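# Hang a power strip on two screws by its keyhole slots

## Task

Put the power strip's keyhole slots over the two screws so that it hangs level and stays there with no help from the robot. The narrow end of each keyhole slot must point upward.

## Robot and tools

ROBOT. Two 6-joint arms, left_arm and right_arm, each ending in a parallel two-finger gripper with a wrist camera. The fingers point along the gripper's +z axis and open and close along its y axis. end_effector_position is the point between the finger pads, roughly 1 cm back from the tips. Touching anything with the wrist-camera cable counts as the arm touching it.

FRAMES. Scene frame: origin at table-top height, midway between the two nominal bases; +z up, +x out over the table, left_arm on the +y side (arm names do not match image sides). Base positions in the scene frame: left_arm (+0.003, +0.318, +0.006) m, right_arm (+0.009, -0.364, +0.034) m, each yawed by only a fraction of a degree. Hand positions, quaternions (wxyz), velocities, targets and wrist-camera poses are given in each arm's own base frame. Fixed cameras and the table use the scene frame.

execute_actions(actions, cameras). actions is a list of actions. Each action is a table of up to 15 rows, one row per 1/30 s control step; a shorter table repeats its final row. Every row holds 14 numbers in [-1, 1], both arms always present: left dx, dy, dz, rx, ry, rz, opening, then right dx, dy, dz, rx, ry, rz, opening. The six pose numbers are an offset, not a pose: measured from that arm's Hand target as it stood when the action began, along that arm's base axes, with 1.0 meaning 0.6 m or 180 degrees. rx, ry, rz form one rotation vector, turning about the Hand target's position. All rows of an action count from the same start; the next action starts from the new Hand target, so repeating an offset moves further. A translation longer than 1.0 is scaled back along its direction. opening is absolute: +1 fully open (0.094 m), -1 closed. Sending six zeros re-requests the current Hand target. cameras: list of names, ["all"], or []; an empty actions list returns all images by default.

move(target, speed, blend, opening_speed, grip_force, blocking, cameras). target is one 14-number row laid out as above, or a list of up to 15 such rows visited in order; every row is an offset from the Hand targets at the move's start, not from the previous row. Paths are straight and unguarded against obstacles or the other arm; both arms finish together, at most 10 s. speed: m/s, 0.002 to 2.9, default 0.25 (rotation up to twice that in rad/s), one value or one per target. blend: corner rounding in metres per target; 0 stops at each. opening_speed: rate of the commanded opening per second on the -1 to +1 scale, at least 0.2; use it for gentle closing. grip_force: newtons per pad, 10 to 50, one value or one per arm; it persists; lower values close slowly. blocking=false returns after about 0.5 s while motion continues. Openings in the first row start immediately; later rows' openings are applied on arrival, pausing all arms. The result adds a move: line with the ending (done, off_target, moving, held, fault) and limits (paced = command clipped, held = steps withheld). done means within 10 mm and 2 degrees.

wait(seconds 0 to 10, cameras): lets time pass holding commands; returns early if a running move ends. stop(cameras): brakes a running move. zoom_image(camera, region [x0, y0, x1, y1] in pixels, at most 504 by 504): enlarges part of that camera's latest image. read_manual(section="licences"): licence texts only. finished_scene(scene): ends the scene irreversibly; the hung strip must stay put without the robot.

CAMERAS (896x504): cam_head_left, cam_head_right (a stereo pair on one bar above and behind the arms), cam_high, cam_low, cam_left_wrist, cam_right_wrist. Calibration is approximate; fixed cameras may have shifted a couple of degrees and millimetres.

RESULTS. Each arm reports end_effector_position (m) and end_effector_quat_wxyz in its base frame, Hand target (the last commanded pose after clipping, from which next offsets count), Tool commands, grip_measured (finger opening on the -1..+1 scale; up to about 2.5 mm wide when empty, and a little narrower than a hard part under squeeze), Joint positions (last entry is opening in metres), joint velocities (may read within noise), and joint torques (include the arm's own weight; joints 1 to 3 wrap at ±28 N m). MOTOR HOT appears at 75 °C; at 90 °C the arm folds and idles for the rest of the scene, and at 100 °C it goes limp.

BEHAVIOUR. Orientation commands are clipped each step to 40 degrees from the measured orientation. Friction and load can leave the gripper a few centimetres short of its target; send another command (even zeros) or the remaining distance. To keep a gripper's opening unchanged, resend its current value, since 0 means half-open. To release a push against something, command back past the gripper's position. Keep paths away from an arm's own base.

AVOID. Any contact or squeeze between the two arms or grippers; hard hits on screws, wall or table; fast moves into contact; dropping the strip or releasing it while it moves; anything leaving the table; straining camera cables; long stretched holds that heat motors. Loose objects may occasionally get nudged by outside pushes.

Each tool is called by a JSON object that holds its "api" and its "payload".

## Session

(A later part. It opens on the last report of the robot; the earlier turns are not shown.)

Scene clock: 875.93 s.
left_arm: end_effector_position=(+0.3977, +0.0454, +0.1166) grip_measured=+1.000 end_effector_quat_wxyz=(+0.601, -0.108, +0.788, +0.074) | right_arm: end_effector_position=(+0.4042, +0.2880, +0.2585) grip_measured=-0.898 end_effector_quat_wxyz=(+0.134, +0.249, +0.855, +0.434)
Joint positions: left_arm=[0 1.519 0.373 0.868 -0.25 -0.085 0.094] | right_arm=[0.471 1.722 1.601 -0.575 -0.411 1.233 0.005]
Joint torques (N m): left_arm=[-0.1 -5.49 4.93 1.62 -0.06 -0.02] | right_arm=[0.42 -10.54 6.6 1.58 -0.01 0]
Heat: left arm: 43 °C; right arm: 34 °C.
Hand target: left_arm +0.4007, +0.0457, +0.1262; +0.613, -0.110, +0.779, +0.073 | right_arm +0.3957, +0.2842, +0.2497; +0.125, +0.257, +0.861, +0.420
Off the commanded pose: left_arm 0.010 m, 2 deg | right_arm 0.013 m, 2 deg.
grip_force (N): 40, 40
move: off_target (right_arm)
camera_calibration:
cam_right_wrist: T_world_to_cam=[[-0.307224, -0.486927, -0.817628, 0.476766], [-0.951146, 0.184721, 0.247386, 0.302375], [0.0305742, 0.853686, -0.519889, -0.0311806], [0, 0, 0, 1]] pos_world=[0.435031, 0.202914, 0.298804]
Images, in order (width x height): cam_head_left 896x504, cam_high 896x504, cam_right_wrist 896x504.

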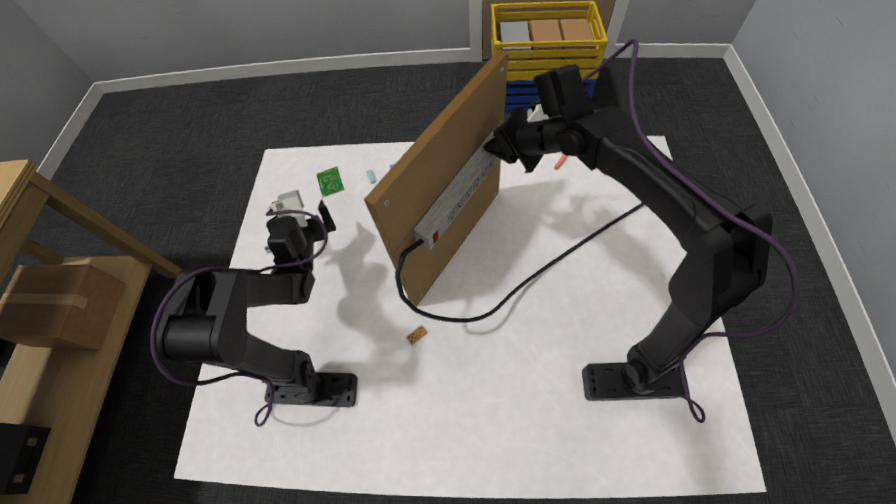

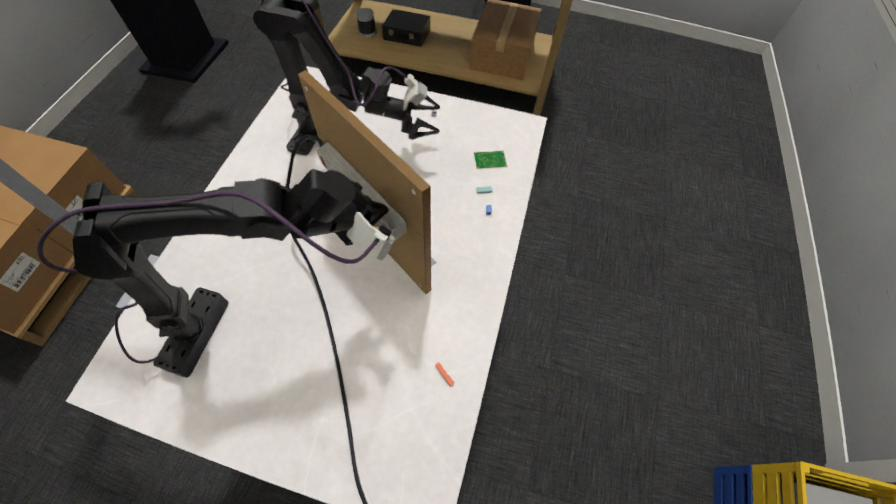

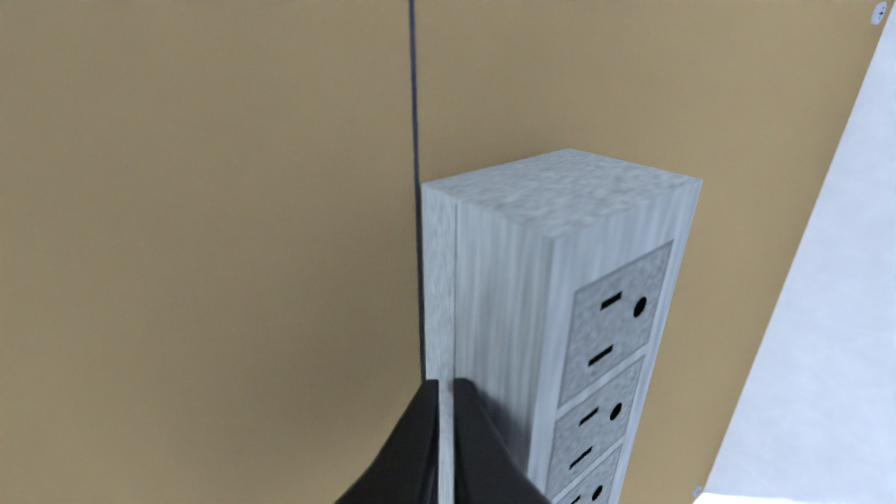

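{"api": "move", "payload": {"target": [[0,0,0,0,0,0,1,0,0,-0.012,0,0,0,-0.9]], "speed": 0.04, "cameras": ["cam_right_wrist"]}}

{"api": "move", "payload": {"target": [[0,0,0,0,0,0,1,0,0,0.03,0,0,0,-0.9]], "speed": 0.02, "cameras": ["cam_right_wrist"]}}

Scene clock: 887.83 s.
left_arm: end_effector_position=(+0.3977, +0.0454, +0.1166) grip_measured=+1.000 end_effector_quat_wxyz=(+0.601, -0.108, +0.788, +0.074) | right_arm: end_effector_position=(+0.4059, +0.2888, +0.2581) grip_measured=-0.898 end_effector_quat_wxyz=(+0.141, +0.246, +0.852, +0.441)
Joint positions: left_arm=[0 1.519 0.373 0.868 -0.25 -0.085 0.094] | right_arm=[0.471 1.714 1.574 -0.533 -0.411 1.234 0.005]
Joint torques (N m): left_arm=[-0.13 -5.46 4.89 1.62 -0.07 -0.01] | right_arm=[0.47 -9.94 6.54 1.45 -0.03 0.04]
Heat: left arm: 43 °C; right arm: 34 °C.
Hand target: left_arm +0.4007, +0.0457, +0.1262; +0.613, -0.110, +0.779, +0.073 | right_arm +0.3957, +0.2842, +0.2425; +0.125, +0.257, +0.861, +0.420
Off the commanded pose: left_arm 0.010 m, 2 deg | right_arm 0.019 m, 3 deg.
grip_force (N): 40, 40
move: off_target (right_arm)
camera_calibration:
cam_right_wrist: T_world_to_cam=[[-0.29133, -0.478089, -0.828588, 0.471169], [-0.955742, 0.18262, 0.230667, 0.310714], [0.0410376, 0.859116, -0.510133, -0.0404761], [0, 0, 0, 1]] pos_world=[0.435889, 0.203292, 0.298085]
Images, in order (width x height): cam_right_wrist 896x504.

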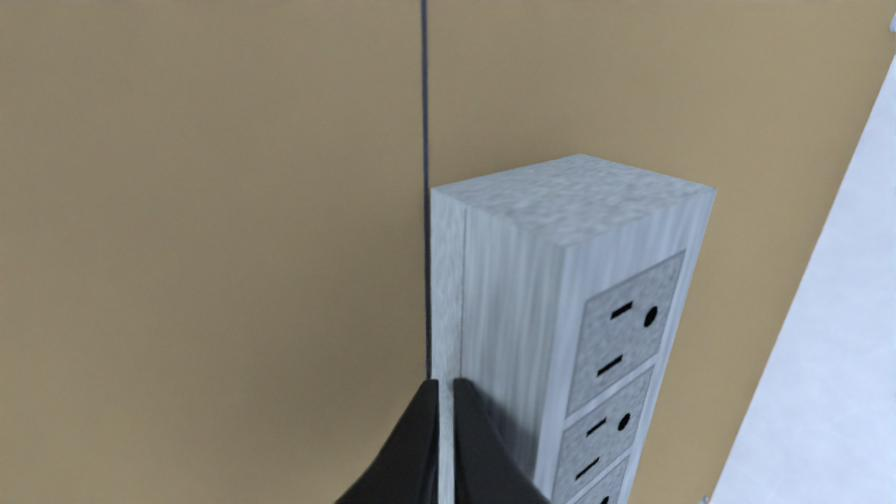

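Scene clock: 889.17 s.
left_arm: end_effector_position=(+0.3977, +0.0454, +0.1166) grip_measured=+1.000 end_effector_quat_wxyz=(+0.601, -0.108, +0.788, +0.074) | right_arm: end_effector_position=(+0.4006, +0.2861, +0.2586) grip_measured=-0.898 end_effector_quat_wxyz=(+0.130, +0.252, +0.857, +0.430)
Joint positions: left_arm=[0 1.519 0.373 0.868 -0.25 -0.085 0.094] | right_arm=[0.471 1.714 1.601 -0.595 -0.411 1.234 0.005]
Joint torques (N m): left_arm=[-0.14 -5.41 4.89 1.61 -0.07 0] | right_arm=[0.51 -9.25 10.41 1.37 -0.04 0.04]
Heat: left arm: 43 °C; right arm: 34 °C.
Hand target: left_arm +0.4007, +0.0457, +0.1262; +0.613, -0.110, +0.779, +0.073 | right_arm +0.3957, +0.2842, +0.2605; +0.125, +0.257, +0.861, +0.420
Off the commanded pose: left_arm 0.010 m, 2 deg | right_arm 0.006 m, 1 deg.
grip_force (N): 40, 40
move: done
camera_calibration:
cam_right_wrist: T_world_to_cam=[[-0.317409, -0.49068, -0.811471, 0.478289], [-0.947947, 0.187157, 0.257621, 0.294631], [0.0254628, 0.851003, -0.524544, -0.0253584], [0, 0, 0, 1]] pos_world=[0.431753, 0.201124, 0.298912]
Images, in order (width x height): cam_right_wrist 896x504.

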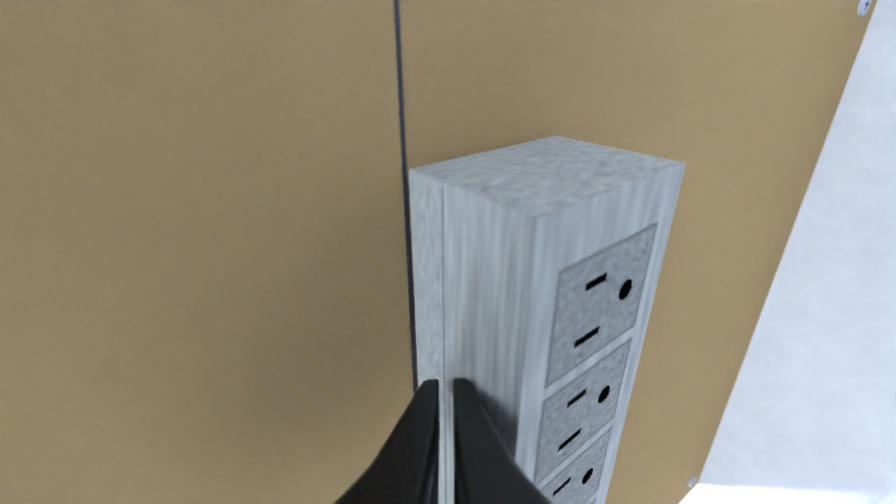

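{"api": "move", "payload": {"target": [[0,0,0,0,0,0,1,0,0,0.015,0,0,0,-0.9]], "speed": 0.02, "cameras": ["cam_right_wrist"]}}

{"api": "move", "payload": {"target": [[0,0,0,0,0,0,1,0,0,0.015,0,0,0,-0.9]], "speed": 0.02, "cameras": ["cam_right_wrist"]}}

{"api": "move", "payload": {"target": [[0,0,0,0,0,0,1,0,0,0.02,0,0,0,-0.9]], "speed": 0.02, "cameras": ["cam_right_wrist"]}}

Scene clock: 897.60 s.
left_arm: end_effector_position=(+0.3977, +0.0454, +0.1166) grip_measured=+1.000 end_effector_quat_wxyz=(+0.601, -0.108, +0.788, +0.074) | right_arm: end_effector_position=(+0.3971, +0.2839, +0.2646) grip_measured=-0.898 end_effector_quat_wxyz=(+0.125, +0.256, +0.860, +0.424)
Joint positions: left_arm=[0 1.519 0.373 0.868 -0.25 -0.085 0.094] | right_arm=[0.471 1.714 1.639 -0.652 -0.408 1.234 0.005]
Joint torques (N m): left_arm=[-0.17 -5.39 4.88 1.65 -0.09 -0.01] | right_arm=[0.59 -8.76 10.86 1.53 -0.06 0.03]
Heat: left arm: 43 °C; right arm: 36 °C.
Hand target: left_arm +0.4007, +0.0457, +0.1262; +0.613, -0.110, +0.779, +0.073 | right_arm +0.3957, +0.2842, +0.2695; +0.125, +0.257, +0.861, +0.420
Off the commanded pose: left_arm 0.010 m, 2 deg | right_arm 0.005 m, 0 deg.
grip_force (N): 40, 40
move: done
camera_calibration:
cam_right_wrist: T_world_to_cam=[[-0.331083, -0.49807, -0.801442, 0.485791], [-0.943422, 0.191274, 0.270866, 0.283644], [0.0183847, 0.845778, -0.533218, -0.0136449], [0, 0, 0, 1]] pos_world=[0.428684, 0.199245, 0.305229]
Images, in order (width x height): cam_right_wrist 896x504.

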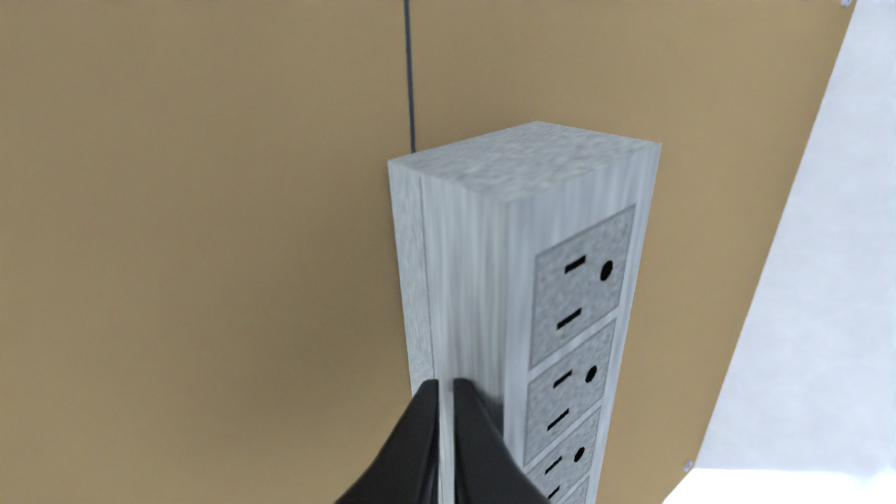

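Scene clock: 898.63 s.
left_arm: end_effector_position=(+0.3977, +0.0454, +0.1166) grip_measured=+1.000 end_effector_quat_wxyz=(+0.601, -0.108, +0.788, +0.074) | right_arm: end_effector_position=(+0.3947, +0.2823, +0.2741) grip_measured=-0.898 end_effector_quat_wxyz=(+0.123, +0.257, +0.861, +0.421)
Joint positions: left_arm=[0 1.519 0.373 0.868 -0.25 -0.085 0.094] | right_arm=[0.471 1.714 1.682 -0.701 -0.406 1.234 0.005]
Joint torques (N m): left_arm=[-0.08 -5.42 4.88 1.62 -0.07 -0.01] | right_arm=[0.47 -8.12 10.86 1.62 -0.07 0.03]
Heat: left arm: 43 °C; right arm: 36 °C.
Hand target: left_arm +0.4007, +0.0457, +0.1262; +0.613, -0.110, +0.779, +0.073 | right_arm +0.3957, +0.2842, +0.2785; +0.125, +0.257, +0.861, +0.420
Off the commanded pose: left_arm 0.010 m, 2 deg | right_arm 0.005 m, 0 deg.
grip_force (N): 40, 40
move: done
camera_calibration:
cam_right_wrist: T_world_to_cam=[[-0.335715, -0.500731, -0.79785, 0.493438], [-0.94181, 0.193742, 0.274697, 0.276755], [0.0170273, 0.843643, -0.536635, -0.00508827], [0, 0, 0, 1]] pos_world=[0.426392, 0.197753, 0.314935]
Images, in order (width x height): cam_right_wrist 896x504.

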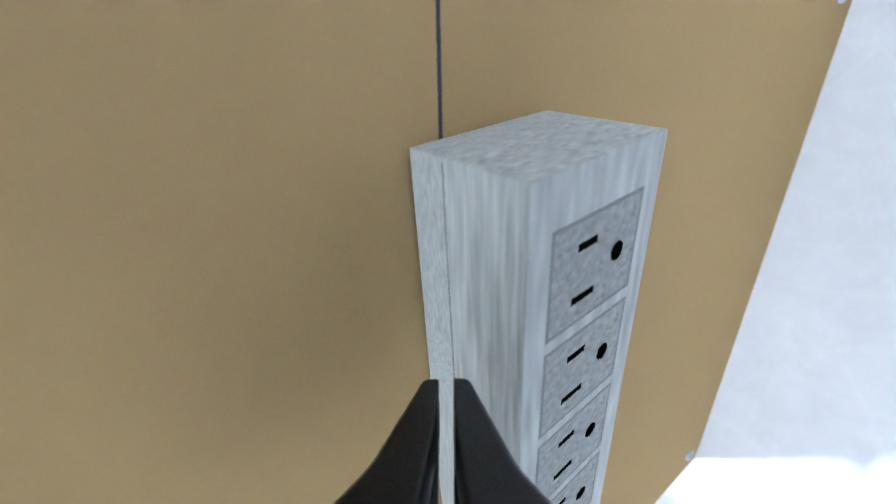

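Scene clock: 899.80 s.
left_arm: end_effector_position=(+0.3977, +0.0454, +0.1166) grip_measured=+1.000 end_effector_quat_wxyz=(+0.601, -0.108, +0.788, +0.074) | right_arm: end_effector_position=(+0.3931, +0.2814, +0.2920) grip_measured=-0.898 end_effector_quat_wxyz=(+0.128, +0.255, +0.859, +0.425)
Joint positions: left_arm=[0 1.519 0.373 0.868 -0.25 -0.085 0.094] | right_arm=[0.471 1.714 1.746 -0.752 -0.406 1.234 0.005]
Joint torques (N m): left_arm=[-0.01 -5.46 4.81 1.62 -0.07 0] | right_arm=[0.49 -6.91 10.85 1.61 -0.11 0.01]
Heat: left arm: 43 °C; right arm: 36 °C.
Hand target: left_arm +0.4007, +0.0457, +0.1262; +0.613, -0.110, +0.779, +0.073 | right_arm +0.3957, +0.2842, +0.2905; +0.125, +0.257, +0.861, +0.420
Off the commanded pose: left_arm 0.010 m, 2 deg | right_arm 0.004 m, 1 deg.
grip_force (N): 40, 40
move: done
camera_calibration:
cam_right_wrist: T_world_to_cam=[[-0.326521, -0.496098, -0.804531, 0.503807], [-0.944897, 0.192529, 0.26477, 0.275028], [0.0235436, 0.846652, -0.531626, 0.000407886], [0, 0, 0, 1]] pos_world=[0.424367, 0.196641, 0.332726]
Images, in order (width x height): cam_right_wrist 896x504.

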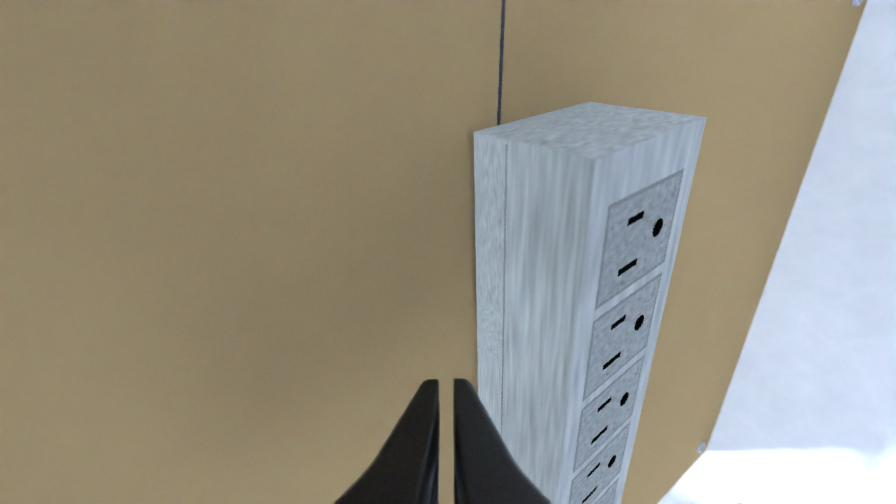

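{"api": "move", "payload": {"target": [[0,0,0,0,0,0,1,-0.017,-0.033,0.083,0,0,0,-0.9],[0,0,0,0,0,0,1,-0.2,-0.25,0.1,0,0,0,-0.9],[0,0,0,0,0,0,1,-0.426,-0.024,-0.2,-0.174,-0.352,0.444,-0.1]], "speed": [0.1,0.2,0.25], "blend": [0.02,0.05,0], "cameras": ["all"]}}

{"api": "zoom_image", "payload": {"camera": "cam_head_left", "region": [370, 200, 570, 340]}}

Scene clock: 983.73 s.
left_arm: end_effector_position=(+0.3977, +0.0454, +0.1166) grip_measured=+1.000 end_effector_quat_wxyz=(+0.601, -0.108, +0.788, +0.074) | right_arm: end_effector_position=(+0.1419, +0.2697, +0.1770) grip_measured=-0.103 end_effector_quat_wxyz=(+0.298, -0.588, +0.710, +0.247)
Joint positions: left_arm=[0 1.519 0.373 0.868 -0.25 -0.085 0.094] | right_arm=[0.876 1.042 0.838 -0.639 -0.355 -0.371 0.042]
Joint torques (N m): left_arm=[-0.12 -5.48 4.89 1.62 -0.05 -0.02] | right_arm=[0.4 -1.66 7.53 1.74 -0.16 -0.08]
Heat: left arm: 43 °C; right arm: 37 °C.
Hand target: left_arm +0.4007, +0.0457, +0.1262; +0.613, -0.110, +0.779, +0.073 | right_arm +0.1400, +0.2698, +0.1705; +0.293, -0.594, +0.708, +0.246
Off the commanded pose: left_arm 0.010 m, 2 deg | right_arm 0.007 m, 1 deg.
grip_force (N): 40, 40
move: done
camera_calibration:
cam_left_wrist: T_world_to_cam=[[0.260717, -0.9649, 0.0315369, -0.0643414], [-0.617226, -0.191715, -0.763071, 0.37922], [0.742333, 0.17948, -0.645545, -0.135607], [0, 0, 0, 1]] pos_world=[0.351505, 0.0349582, 0.203861]
cam_right_wrist: T_world_to_cam=[[0.983799, -0.178708, -0.014253, -0.0879251], [-0.17339, -0.928292, -0.328953, 0.368164], [0.0455555, 0.326095, -0.944239, 0.165292], [0, 0, 0, 1]] pos_world=[0.142807, 0.27215, 0.275931]

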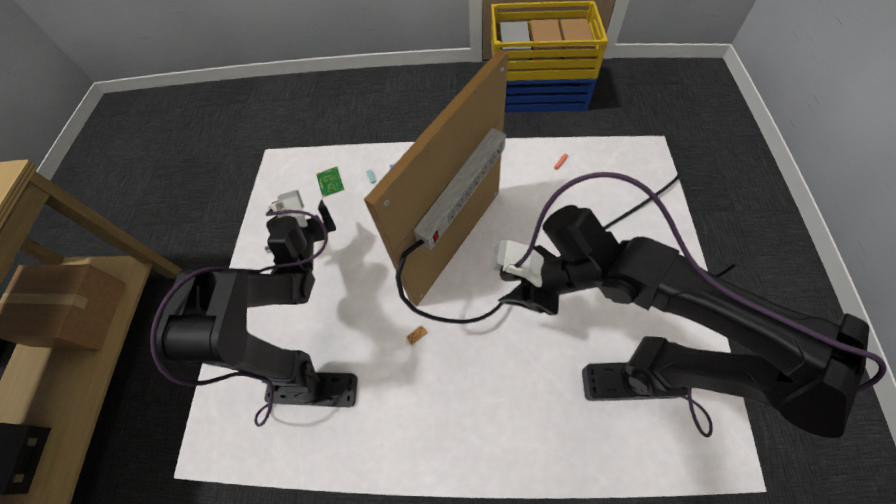

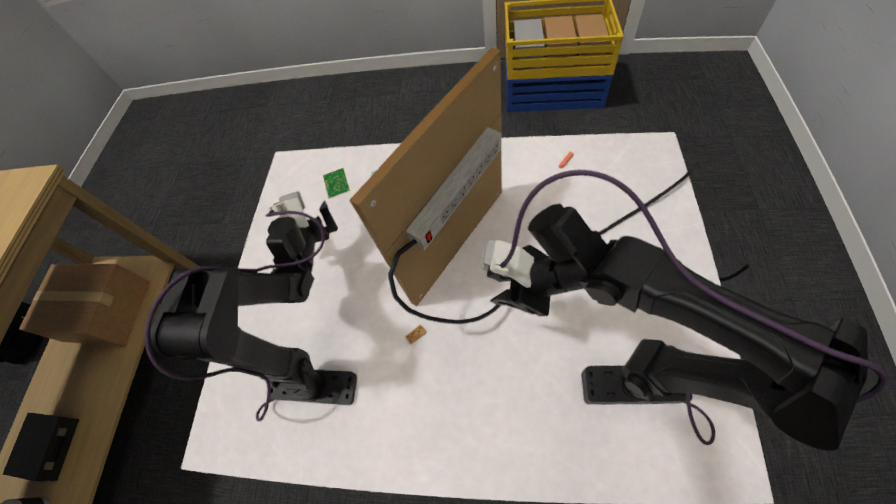

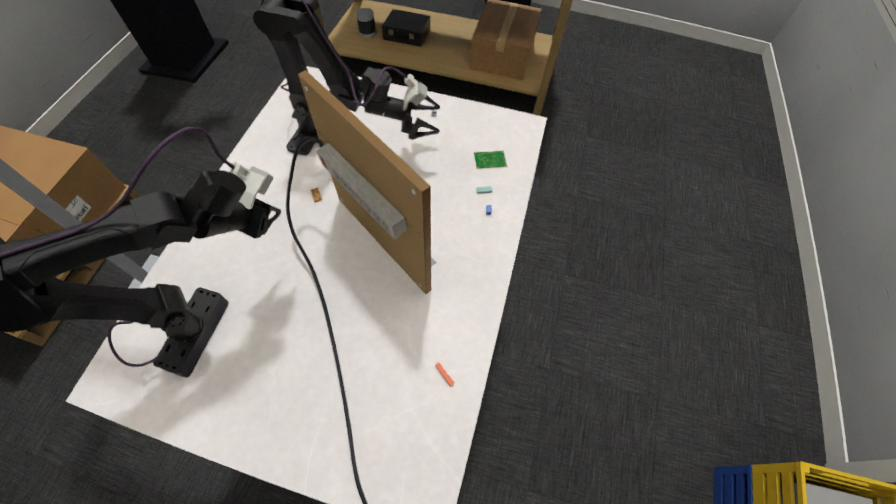

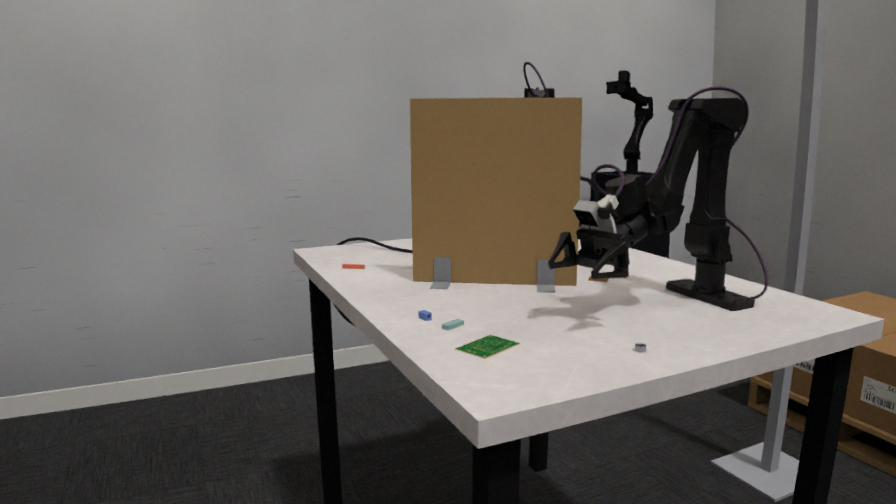

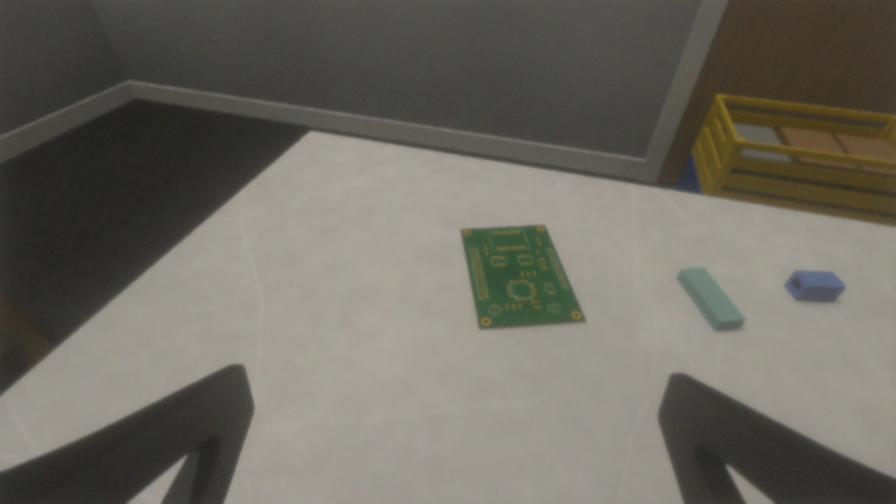

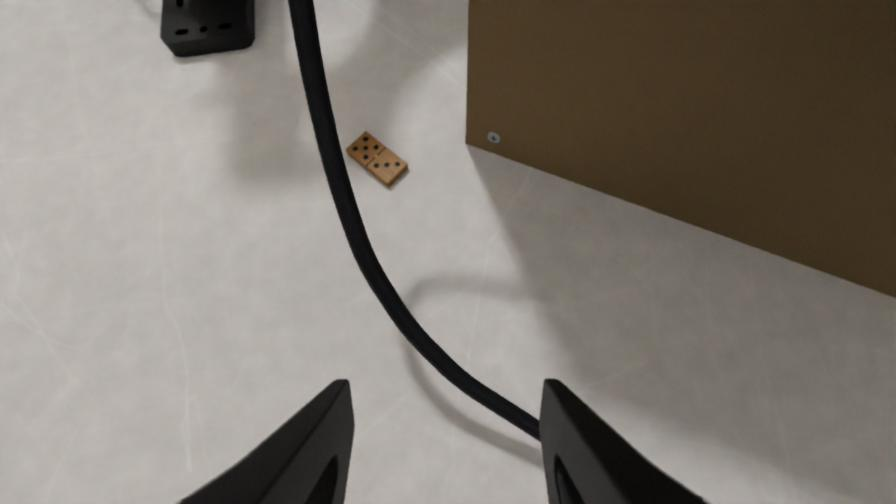

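Scaled by 2.520 from the camera's 896x504 image, which has a finer 1280x720 frame.

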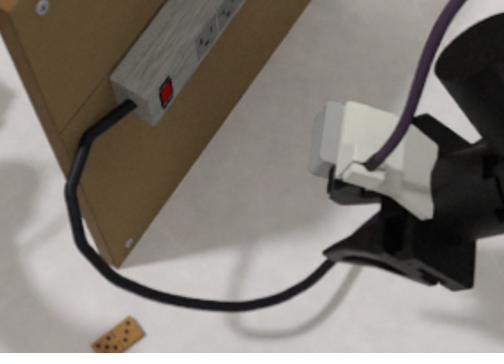

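{"api": "move", "payload": {"target": [0,0,0,0,0,0,1,0.067,-0.02,-0.19,0,0,0.139,-0.1], "speed": 0.2, "cameras": ["cam_high","cam_head_left","cam_right_wrist"]}}

{"api": "zoom_image", "payload": {"camera": "cam_head_left", "region": [370, 200, 570, 340]}}

{"api": "zoom_image", "payload": {"camera": "cam_high", "region": [380, 190, 440, 250]}}

Scene clock: 1029.53 s.
left_arm: end_effector_position=(+0.3977, +0.0454, +0.1166) grip_measured=+1.000 end_effector_quat_wxyz=(+0.601, -0.108, +0.788, +0.074) | right_arm: end_effector_position=(+0.1779, +0.2537, +0.0525) grip_measured=-0.103 end_effector_quat_wxyz=(-0.229, +0.733, -0.569, -0.293)
Joint positions: left_arm=[0 1.519 0.373 0.868 -0.25 -0.085 0.094] | right_arm=[0.564 1.542 0.75 -0.49 -0.716 -1.149 0.042]
Joint torques (N m): left_arm=[-0.09 -5.42 4.9 1.63 -0.08 0] | right_arm=[-0.44 -4.25 8.95 0.83 -0.55 -0.05]
Heat: left arm: 43 °C; right arm: 36 °C.
Hand target: left_arm +0.4007, +0.0457, +0.1262; +0.613, -0.110, +0.779, +0.073 | right_arm +0.1803, +0.2579, +0.0565; -0.233, +0.733, -0.563, -0.304
Off the commanded pose: left_arm 0.010 m, 2 deg | right_arm 0.006 m, 1 deg.
grip_force (N): 40, 40
move: done
camera_calibration:
cam_right_wrist: T_world_to_cam=[[0.967111, 0.254094, -0.011549, -0.234887], [0.239273, -0.924225, -0.297585, 0.242534], [-0.0862885, 0.285035, -0.954625, 0.0857916], [0, 0, 0, 1]] pos_world=[0.176533, 0.259386, 0.151361]
Images, in order (width x height): cam_head_left 896x504, cam_high 896x504, cam_right_wrist 896x504.

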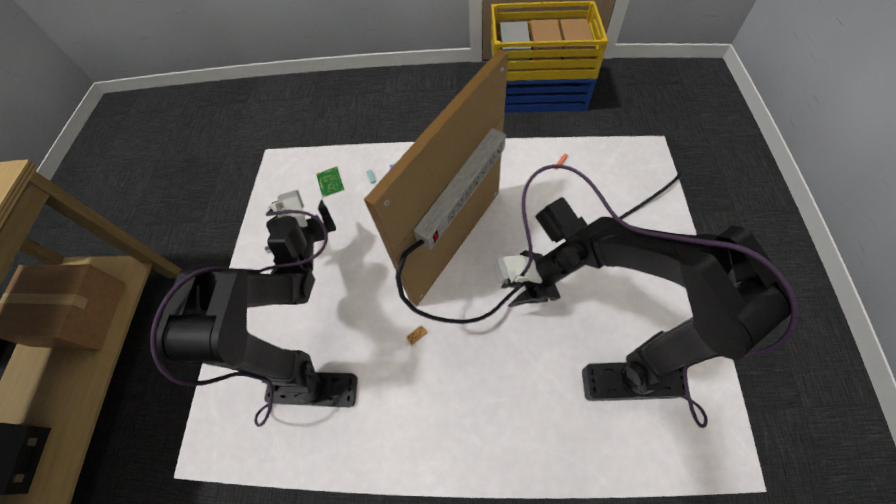

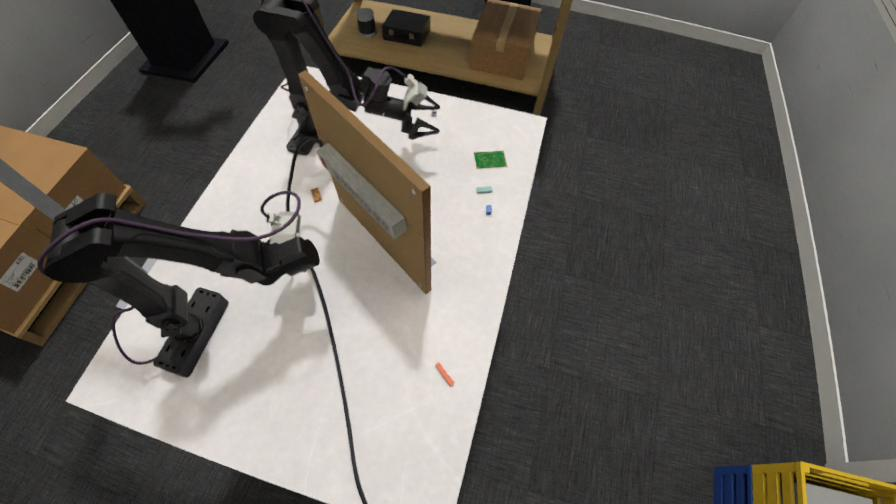

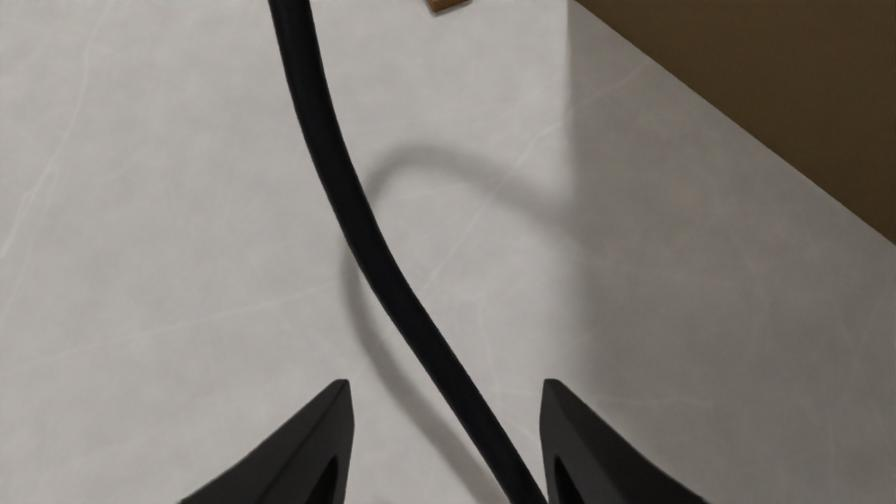

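Scaled by 2.520 from the camera's 896x504 image, which has a finer 1280x720 frame.

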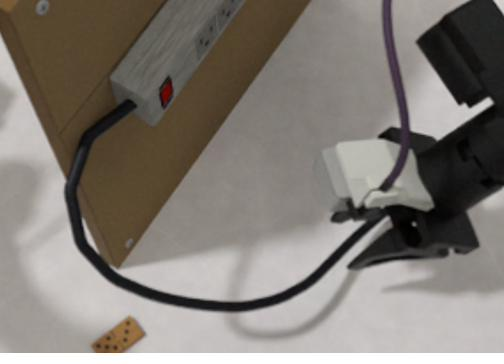

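Scaled by 8.400 from the camera's 896x504 image, which has a finer 1280x720 frame.

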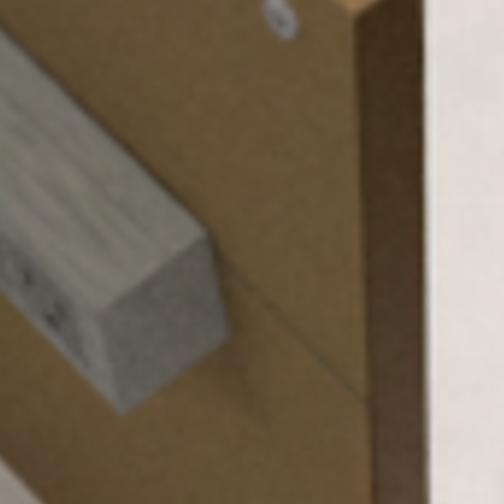

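{"api": "move", "payload": {"target": [0,0,0,0,0,0,1,0.008,0.006,-0.118,0,0,0,-0.1], "speed": 0.15}}

{"api": "move", "payload": {"target": [0,0,0,0,0,0,1,0,0,0,0,0,0,-0.85], "speed": 0.15, "grip_force": 30, "cameras": ["cam_right_wrist","cam_head_left"]}}

Scene clock: 1039.07 s.
left_arm: end_effector_position=(+0.3977, +0.0454, +0.1166) grip_measured=+1.000 end_effector_quat_wxyz=(+0.601, -0.108, +0.788, +0.074) | right_arm: end_effector_position=(+0.1910, +0.2624, -0.0100) grip_measured=-0.103 end_effector_quat_wxyz=(-0.238, +0.736, -0.563, -0.291)
Joint positions: left_arm=[0 1.519 0.373 0.868 -0.25 -0.085 0.094] | right_arm=[0.564 1.778 0.682 -0.168 -0.719 -1.155 0.042]
Joint torques (N m): left_arm=[-0.1 -5.52 4.88 1.61 -0.06 0] | right_arm=[-0.17 -5.37 5.14 1.09 -0.55 -0.02]
Heat: left arm: 43 °C; right arm: 36 °C.
Hand target: left_arm +0.4007, +0.0457, +0.1262; +0.613, -0.110, +0.779, +0.073 | right_arm +0.1851, +0.2615, -0.0143; -0.233, +0.733, -0.563, -0.304
Off the commanded pose: left_arm 0.010 m, 2 deg | right_arm 0.007 m, 2 deg.
grip_force (N): 40, 40
move: done

Scene clock: 1041.33 s.
left_arm: end_effector_position=(+0.3977, +0.0454, +0.1166) grip_measured=+1.000 end_effector_quat_wxyz=(+0.601, -0.108, +0.788, +0.074) | right_arm: end_effector_position=(+0.1916, +0.2628, -0.0098) grip_measured=-0.811 end_effector_quat_wxyz=(-0.240, +0.737, -0.561, -0.290)
Joint positions: left_arm=[0 1.519 0.373 0.868 -0.25 -0.085 0.094] | right_arm=[0.564 1.778 0.682 -0.164 -0.719 -1.16 0.009]
Joint torques (N m): left_arm=[-0.1 -5.46 4.9 1.62 -0.07 0] | right_arm=[-0.27 -5.39 5.04 1.03 -0.56 0.04]
Heat: left arm: 43 °C; right arm: 35 °C.
Hand target: left_arm +0.4007, +0.0457, +0.1262; +0.613, -0.110, +0.779, +0.073 | right_arm +0.1851, +0.2615, -0.0143; -0.233, +0.733, -0.562, -0.304
Off the commanded pose: left_arm 0.010 m, 2 deg | right_arm 0.008 m, 2 deg.
grip_force (N): 30, 30
move: done
camera_calibration:
cam_right_wrist: T_world_to_cam=[[0.964799, 0.262513, 0.0158066, -0.252755], [0.254632, -0.917425, -0.305768, 0.224312], [-0.0657667, 0.29903, -0.951975, 0.0173811], [0, 0, 0, 1]] pos_world=[0.187884, 0.266943, 0.089129]
Images, in order (width x height): cam_head_left 896x504, cam_right_wrist 896x504.

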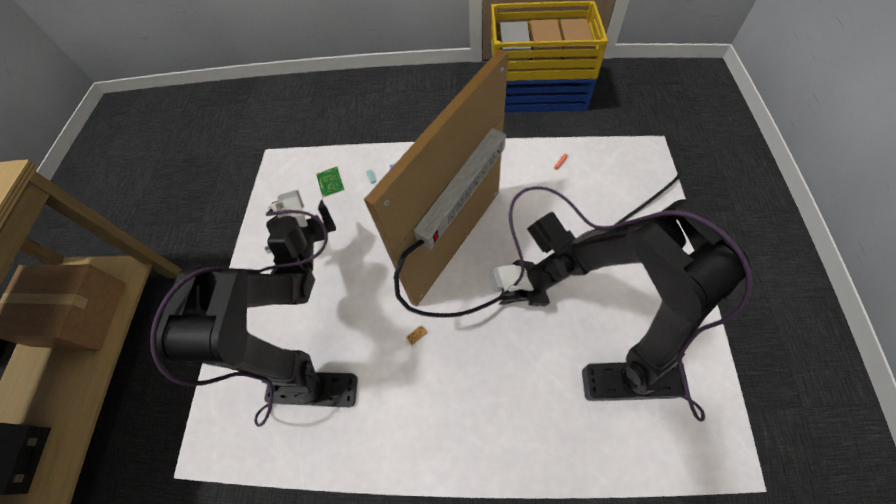

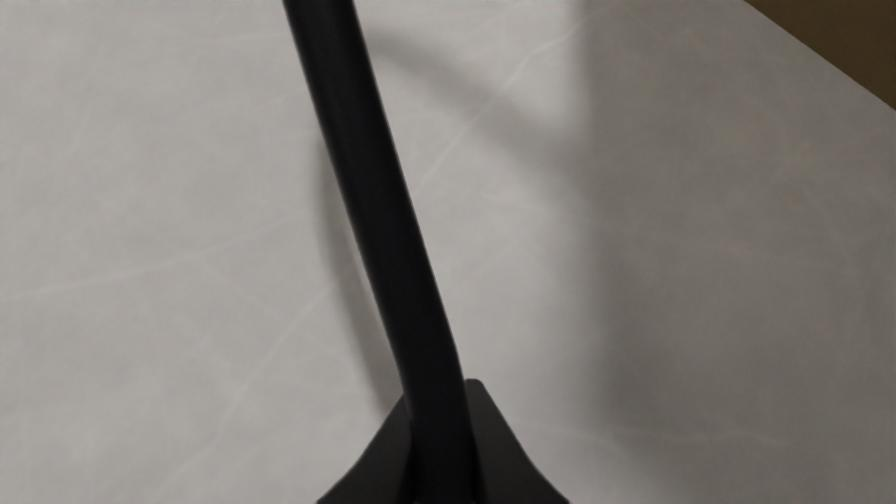

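{"api": "move", "payload": {"target": [0,0,0,0,0,0,1,-0.1,0.1,0.01,0,0,0,-0.85], "speed": 0.1, "cameras": ["cam_high","cam_head_left"]}}

{"api": "zoom_image", "payload": {"camera": "cam_head_left", "region": [370, 100, 570, 340]}}

{"api": "zoom_image", "payload": {"camera": "cam_high", "region": [380, 190, 440, 250]}}

Scene clock: 1046.37 s.
left_arm: end_effector_position=(+0.3977, +0.0454, +0.1166) grip_measured=+1.000 end_effector_quat_wxyz=(+0.601, -0.108, +0.788, +0.074) | right_arm: end_effector_position=(+0.1280, +0.3182, -0.0168) grip_measured=-0.812 end_effector_quat_wxyz=(-0.222, +0.737, -0.567, -0.294)
Joint positions: left_arm=[0 1.519 0.373 0.868 -0.25 -0.085 0.094] | right_arm=[0.888 1.763 0.598 0.095 -0.591 -0.787 0.009]
Joint torques (N m): left_arm=[-0.06 -5.45 4.92 1.64 -0.05 -0.02] | right_arm=[0.44 -9.06 5 1.46 -0.45 0.18]
Heat: left arm: 43 °C; right arm: 35 °C.
Hand target: left_arm +0.4007, +0.0457, +0.1262; +0.613, -0.110, +0.779, +0.073 | right_arm +0.1252, +0.3215, -0.0081; -0.233, +0.733, -0.562, -0.304
Off the commanded pose: left_arm 0.010 m, 2 deg | right_arm 0.010 m, 2 deg.
grip_force (N): 30, 30
move: done
Images, in order (width x height): cam_head_left 896x504, cam_high 896x504.

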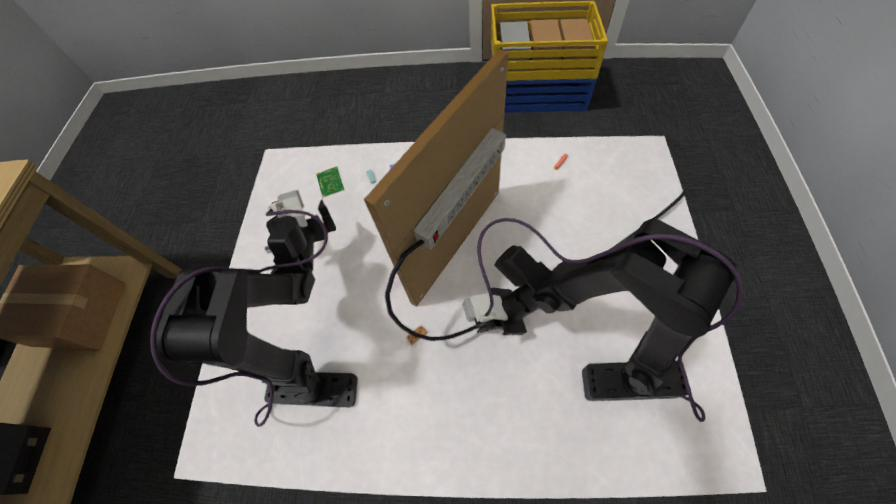

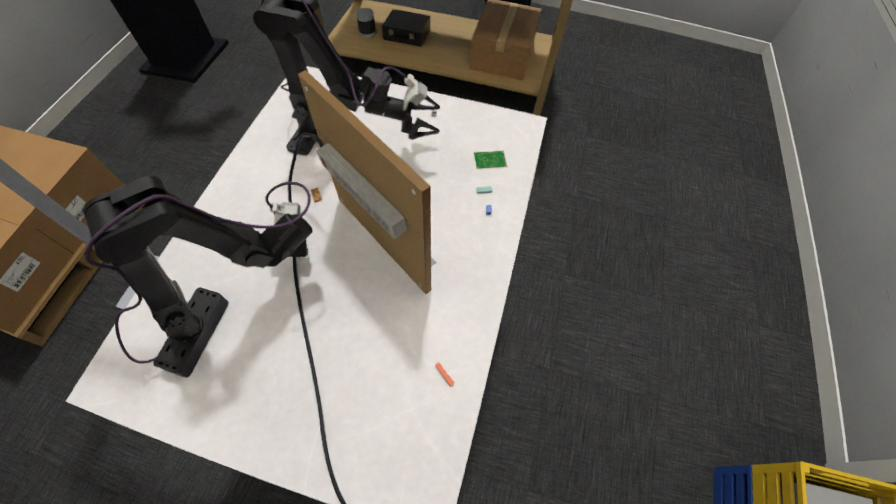

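Scaled by 2.100 from the camera's 896x504 image, which has a finer 1280x720 frame.

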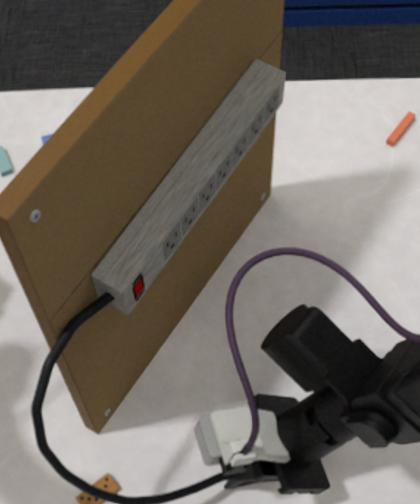

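Scaled by 8.400 from the camera's 896x504 image, which has a finer 1280x720 frame.

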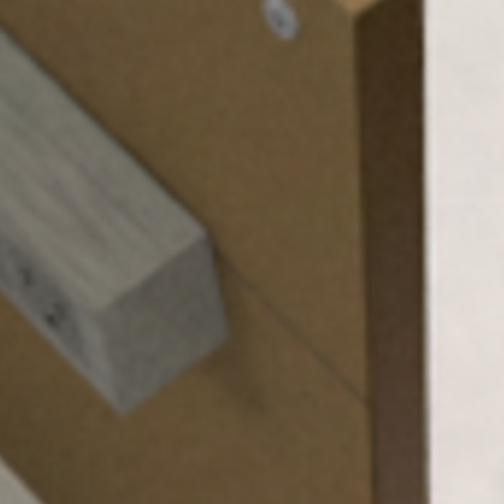

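{"api": "move", "payload": {"target": [0,0,0,0,0,0,1,-0.05,0.0,0.15,0,0,0,-0.85], "speed": 0.15, "cameras": ["cam_high","cam_head_left"]}}

{"api": "zoom_image", "payload": {"camera": "cam_head_left", "region": [370, 100, 570, 340]}}

{"api": "zoom_image", "payload": {"camera": "cam_high", "region": [380, 190, 440, 250]}}

Scene clock: 1052.30 s.
left_arm: end_effector_position=(+0.3977, +0.0454, +0.1166) grip_measured=+1.000 end_effector_quat_wxyz=(+0.601, -0.108, +0.788, +0.074) | right_arm: end_effector_position=(+0.0921, +0.3099, +0.0628) grip_measured=-0.812 end_effector_quat_wxyz=(-0.209, +0.738, -0.572, -0.291)
Joint positions: left_arm=[0 1.519 0.373 0.868 -0.25 -0.085 0.094] | right_arm=[0.989 1.402 0.66 -0.304 -0.538 -0.686 0.009]
Joint torques (N m): left_arm=[-0.1 -5.46 4.93 1.61 -0.06 -0.02] | right_arm=[0.35 -6.74 9.96 1.46 -0.41 0.14]
Heat: left arm: 43 °C; right arm: 35 °C.
Hand target: left_arm +0.4007, +0.0457, +0.1262; +0.613, -0.110, +0.779, +0.073 | right_arm +0.0952, +0.3215, +0.0817; -0.233, +0.733, -0.563, -0.304
Off the commanded pose: left_arm 0.010 m, 2 deg | right_arm 0.023 m, 3 deg.
grip_force (N): 30, 30
move: off_target (right_arm)
Images, in order (width x height): cam_head_left 896x504, cam_high 896x504.

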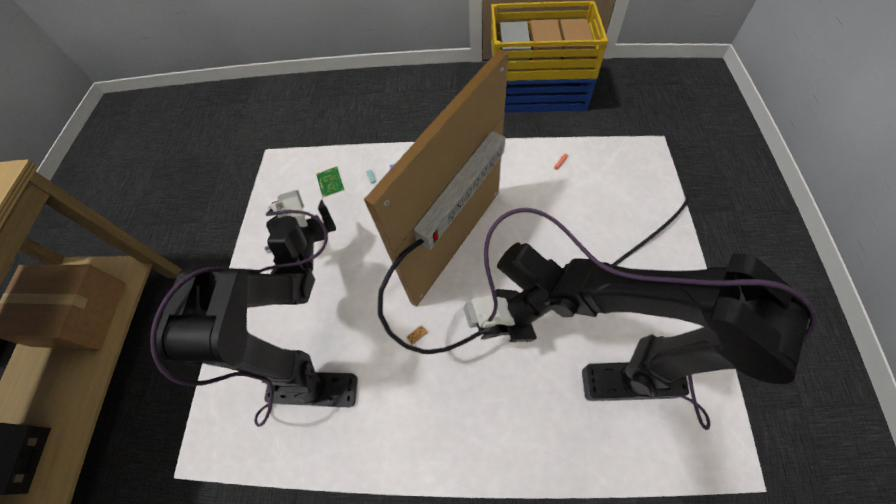

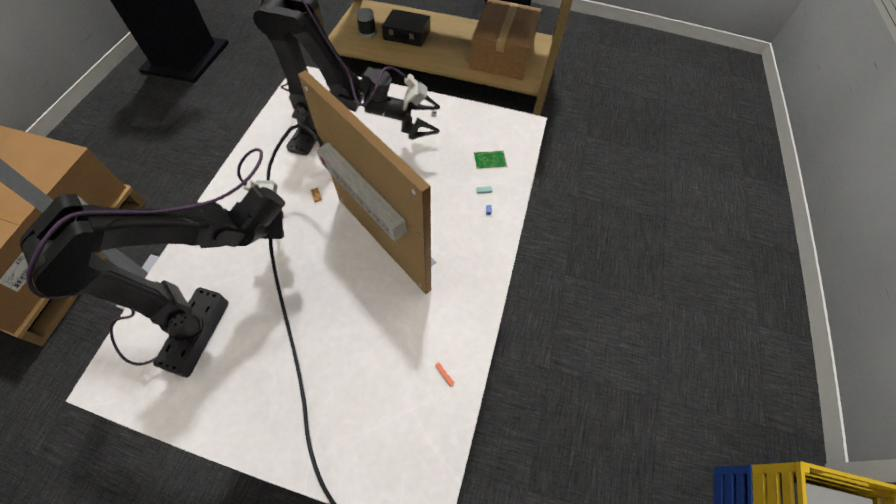

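Scaled by 2.100 from the camera's 896x504 image, which has a finer 1280x720 frame.

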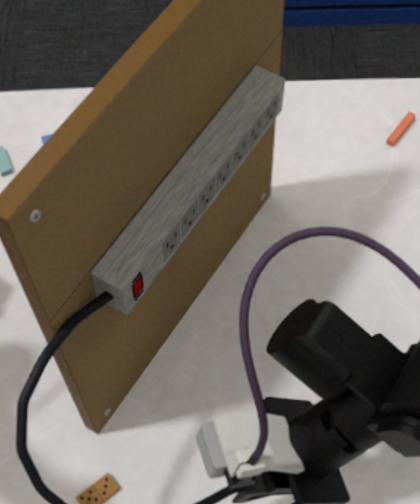

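Scaled by 8.400 from the camera's 896x504 image, which has a finer 1280x720 frame.

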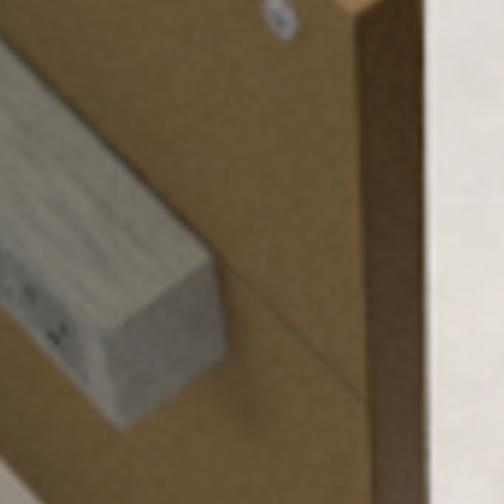

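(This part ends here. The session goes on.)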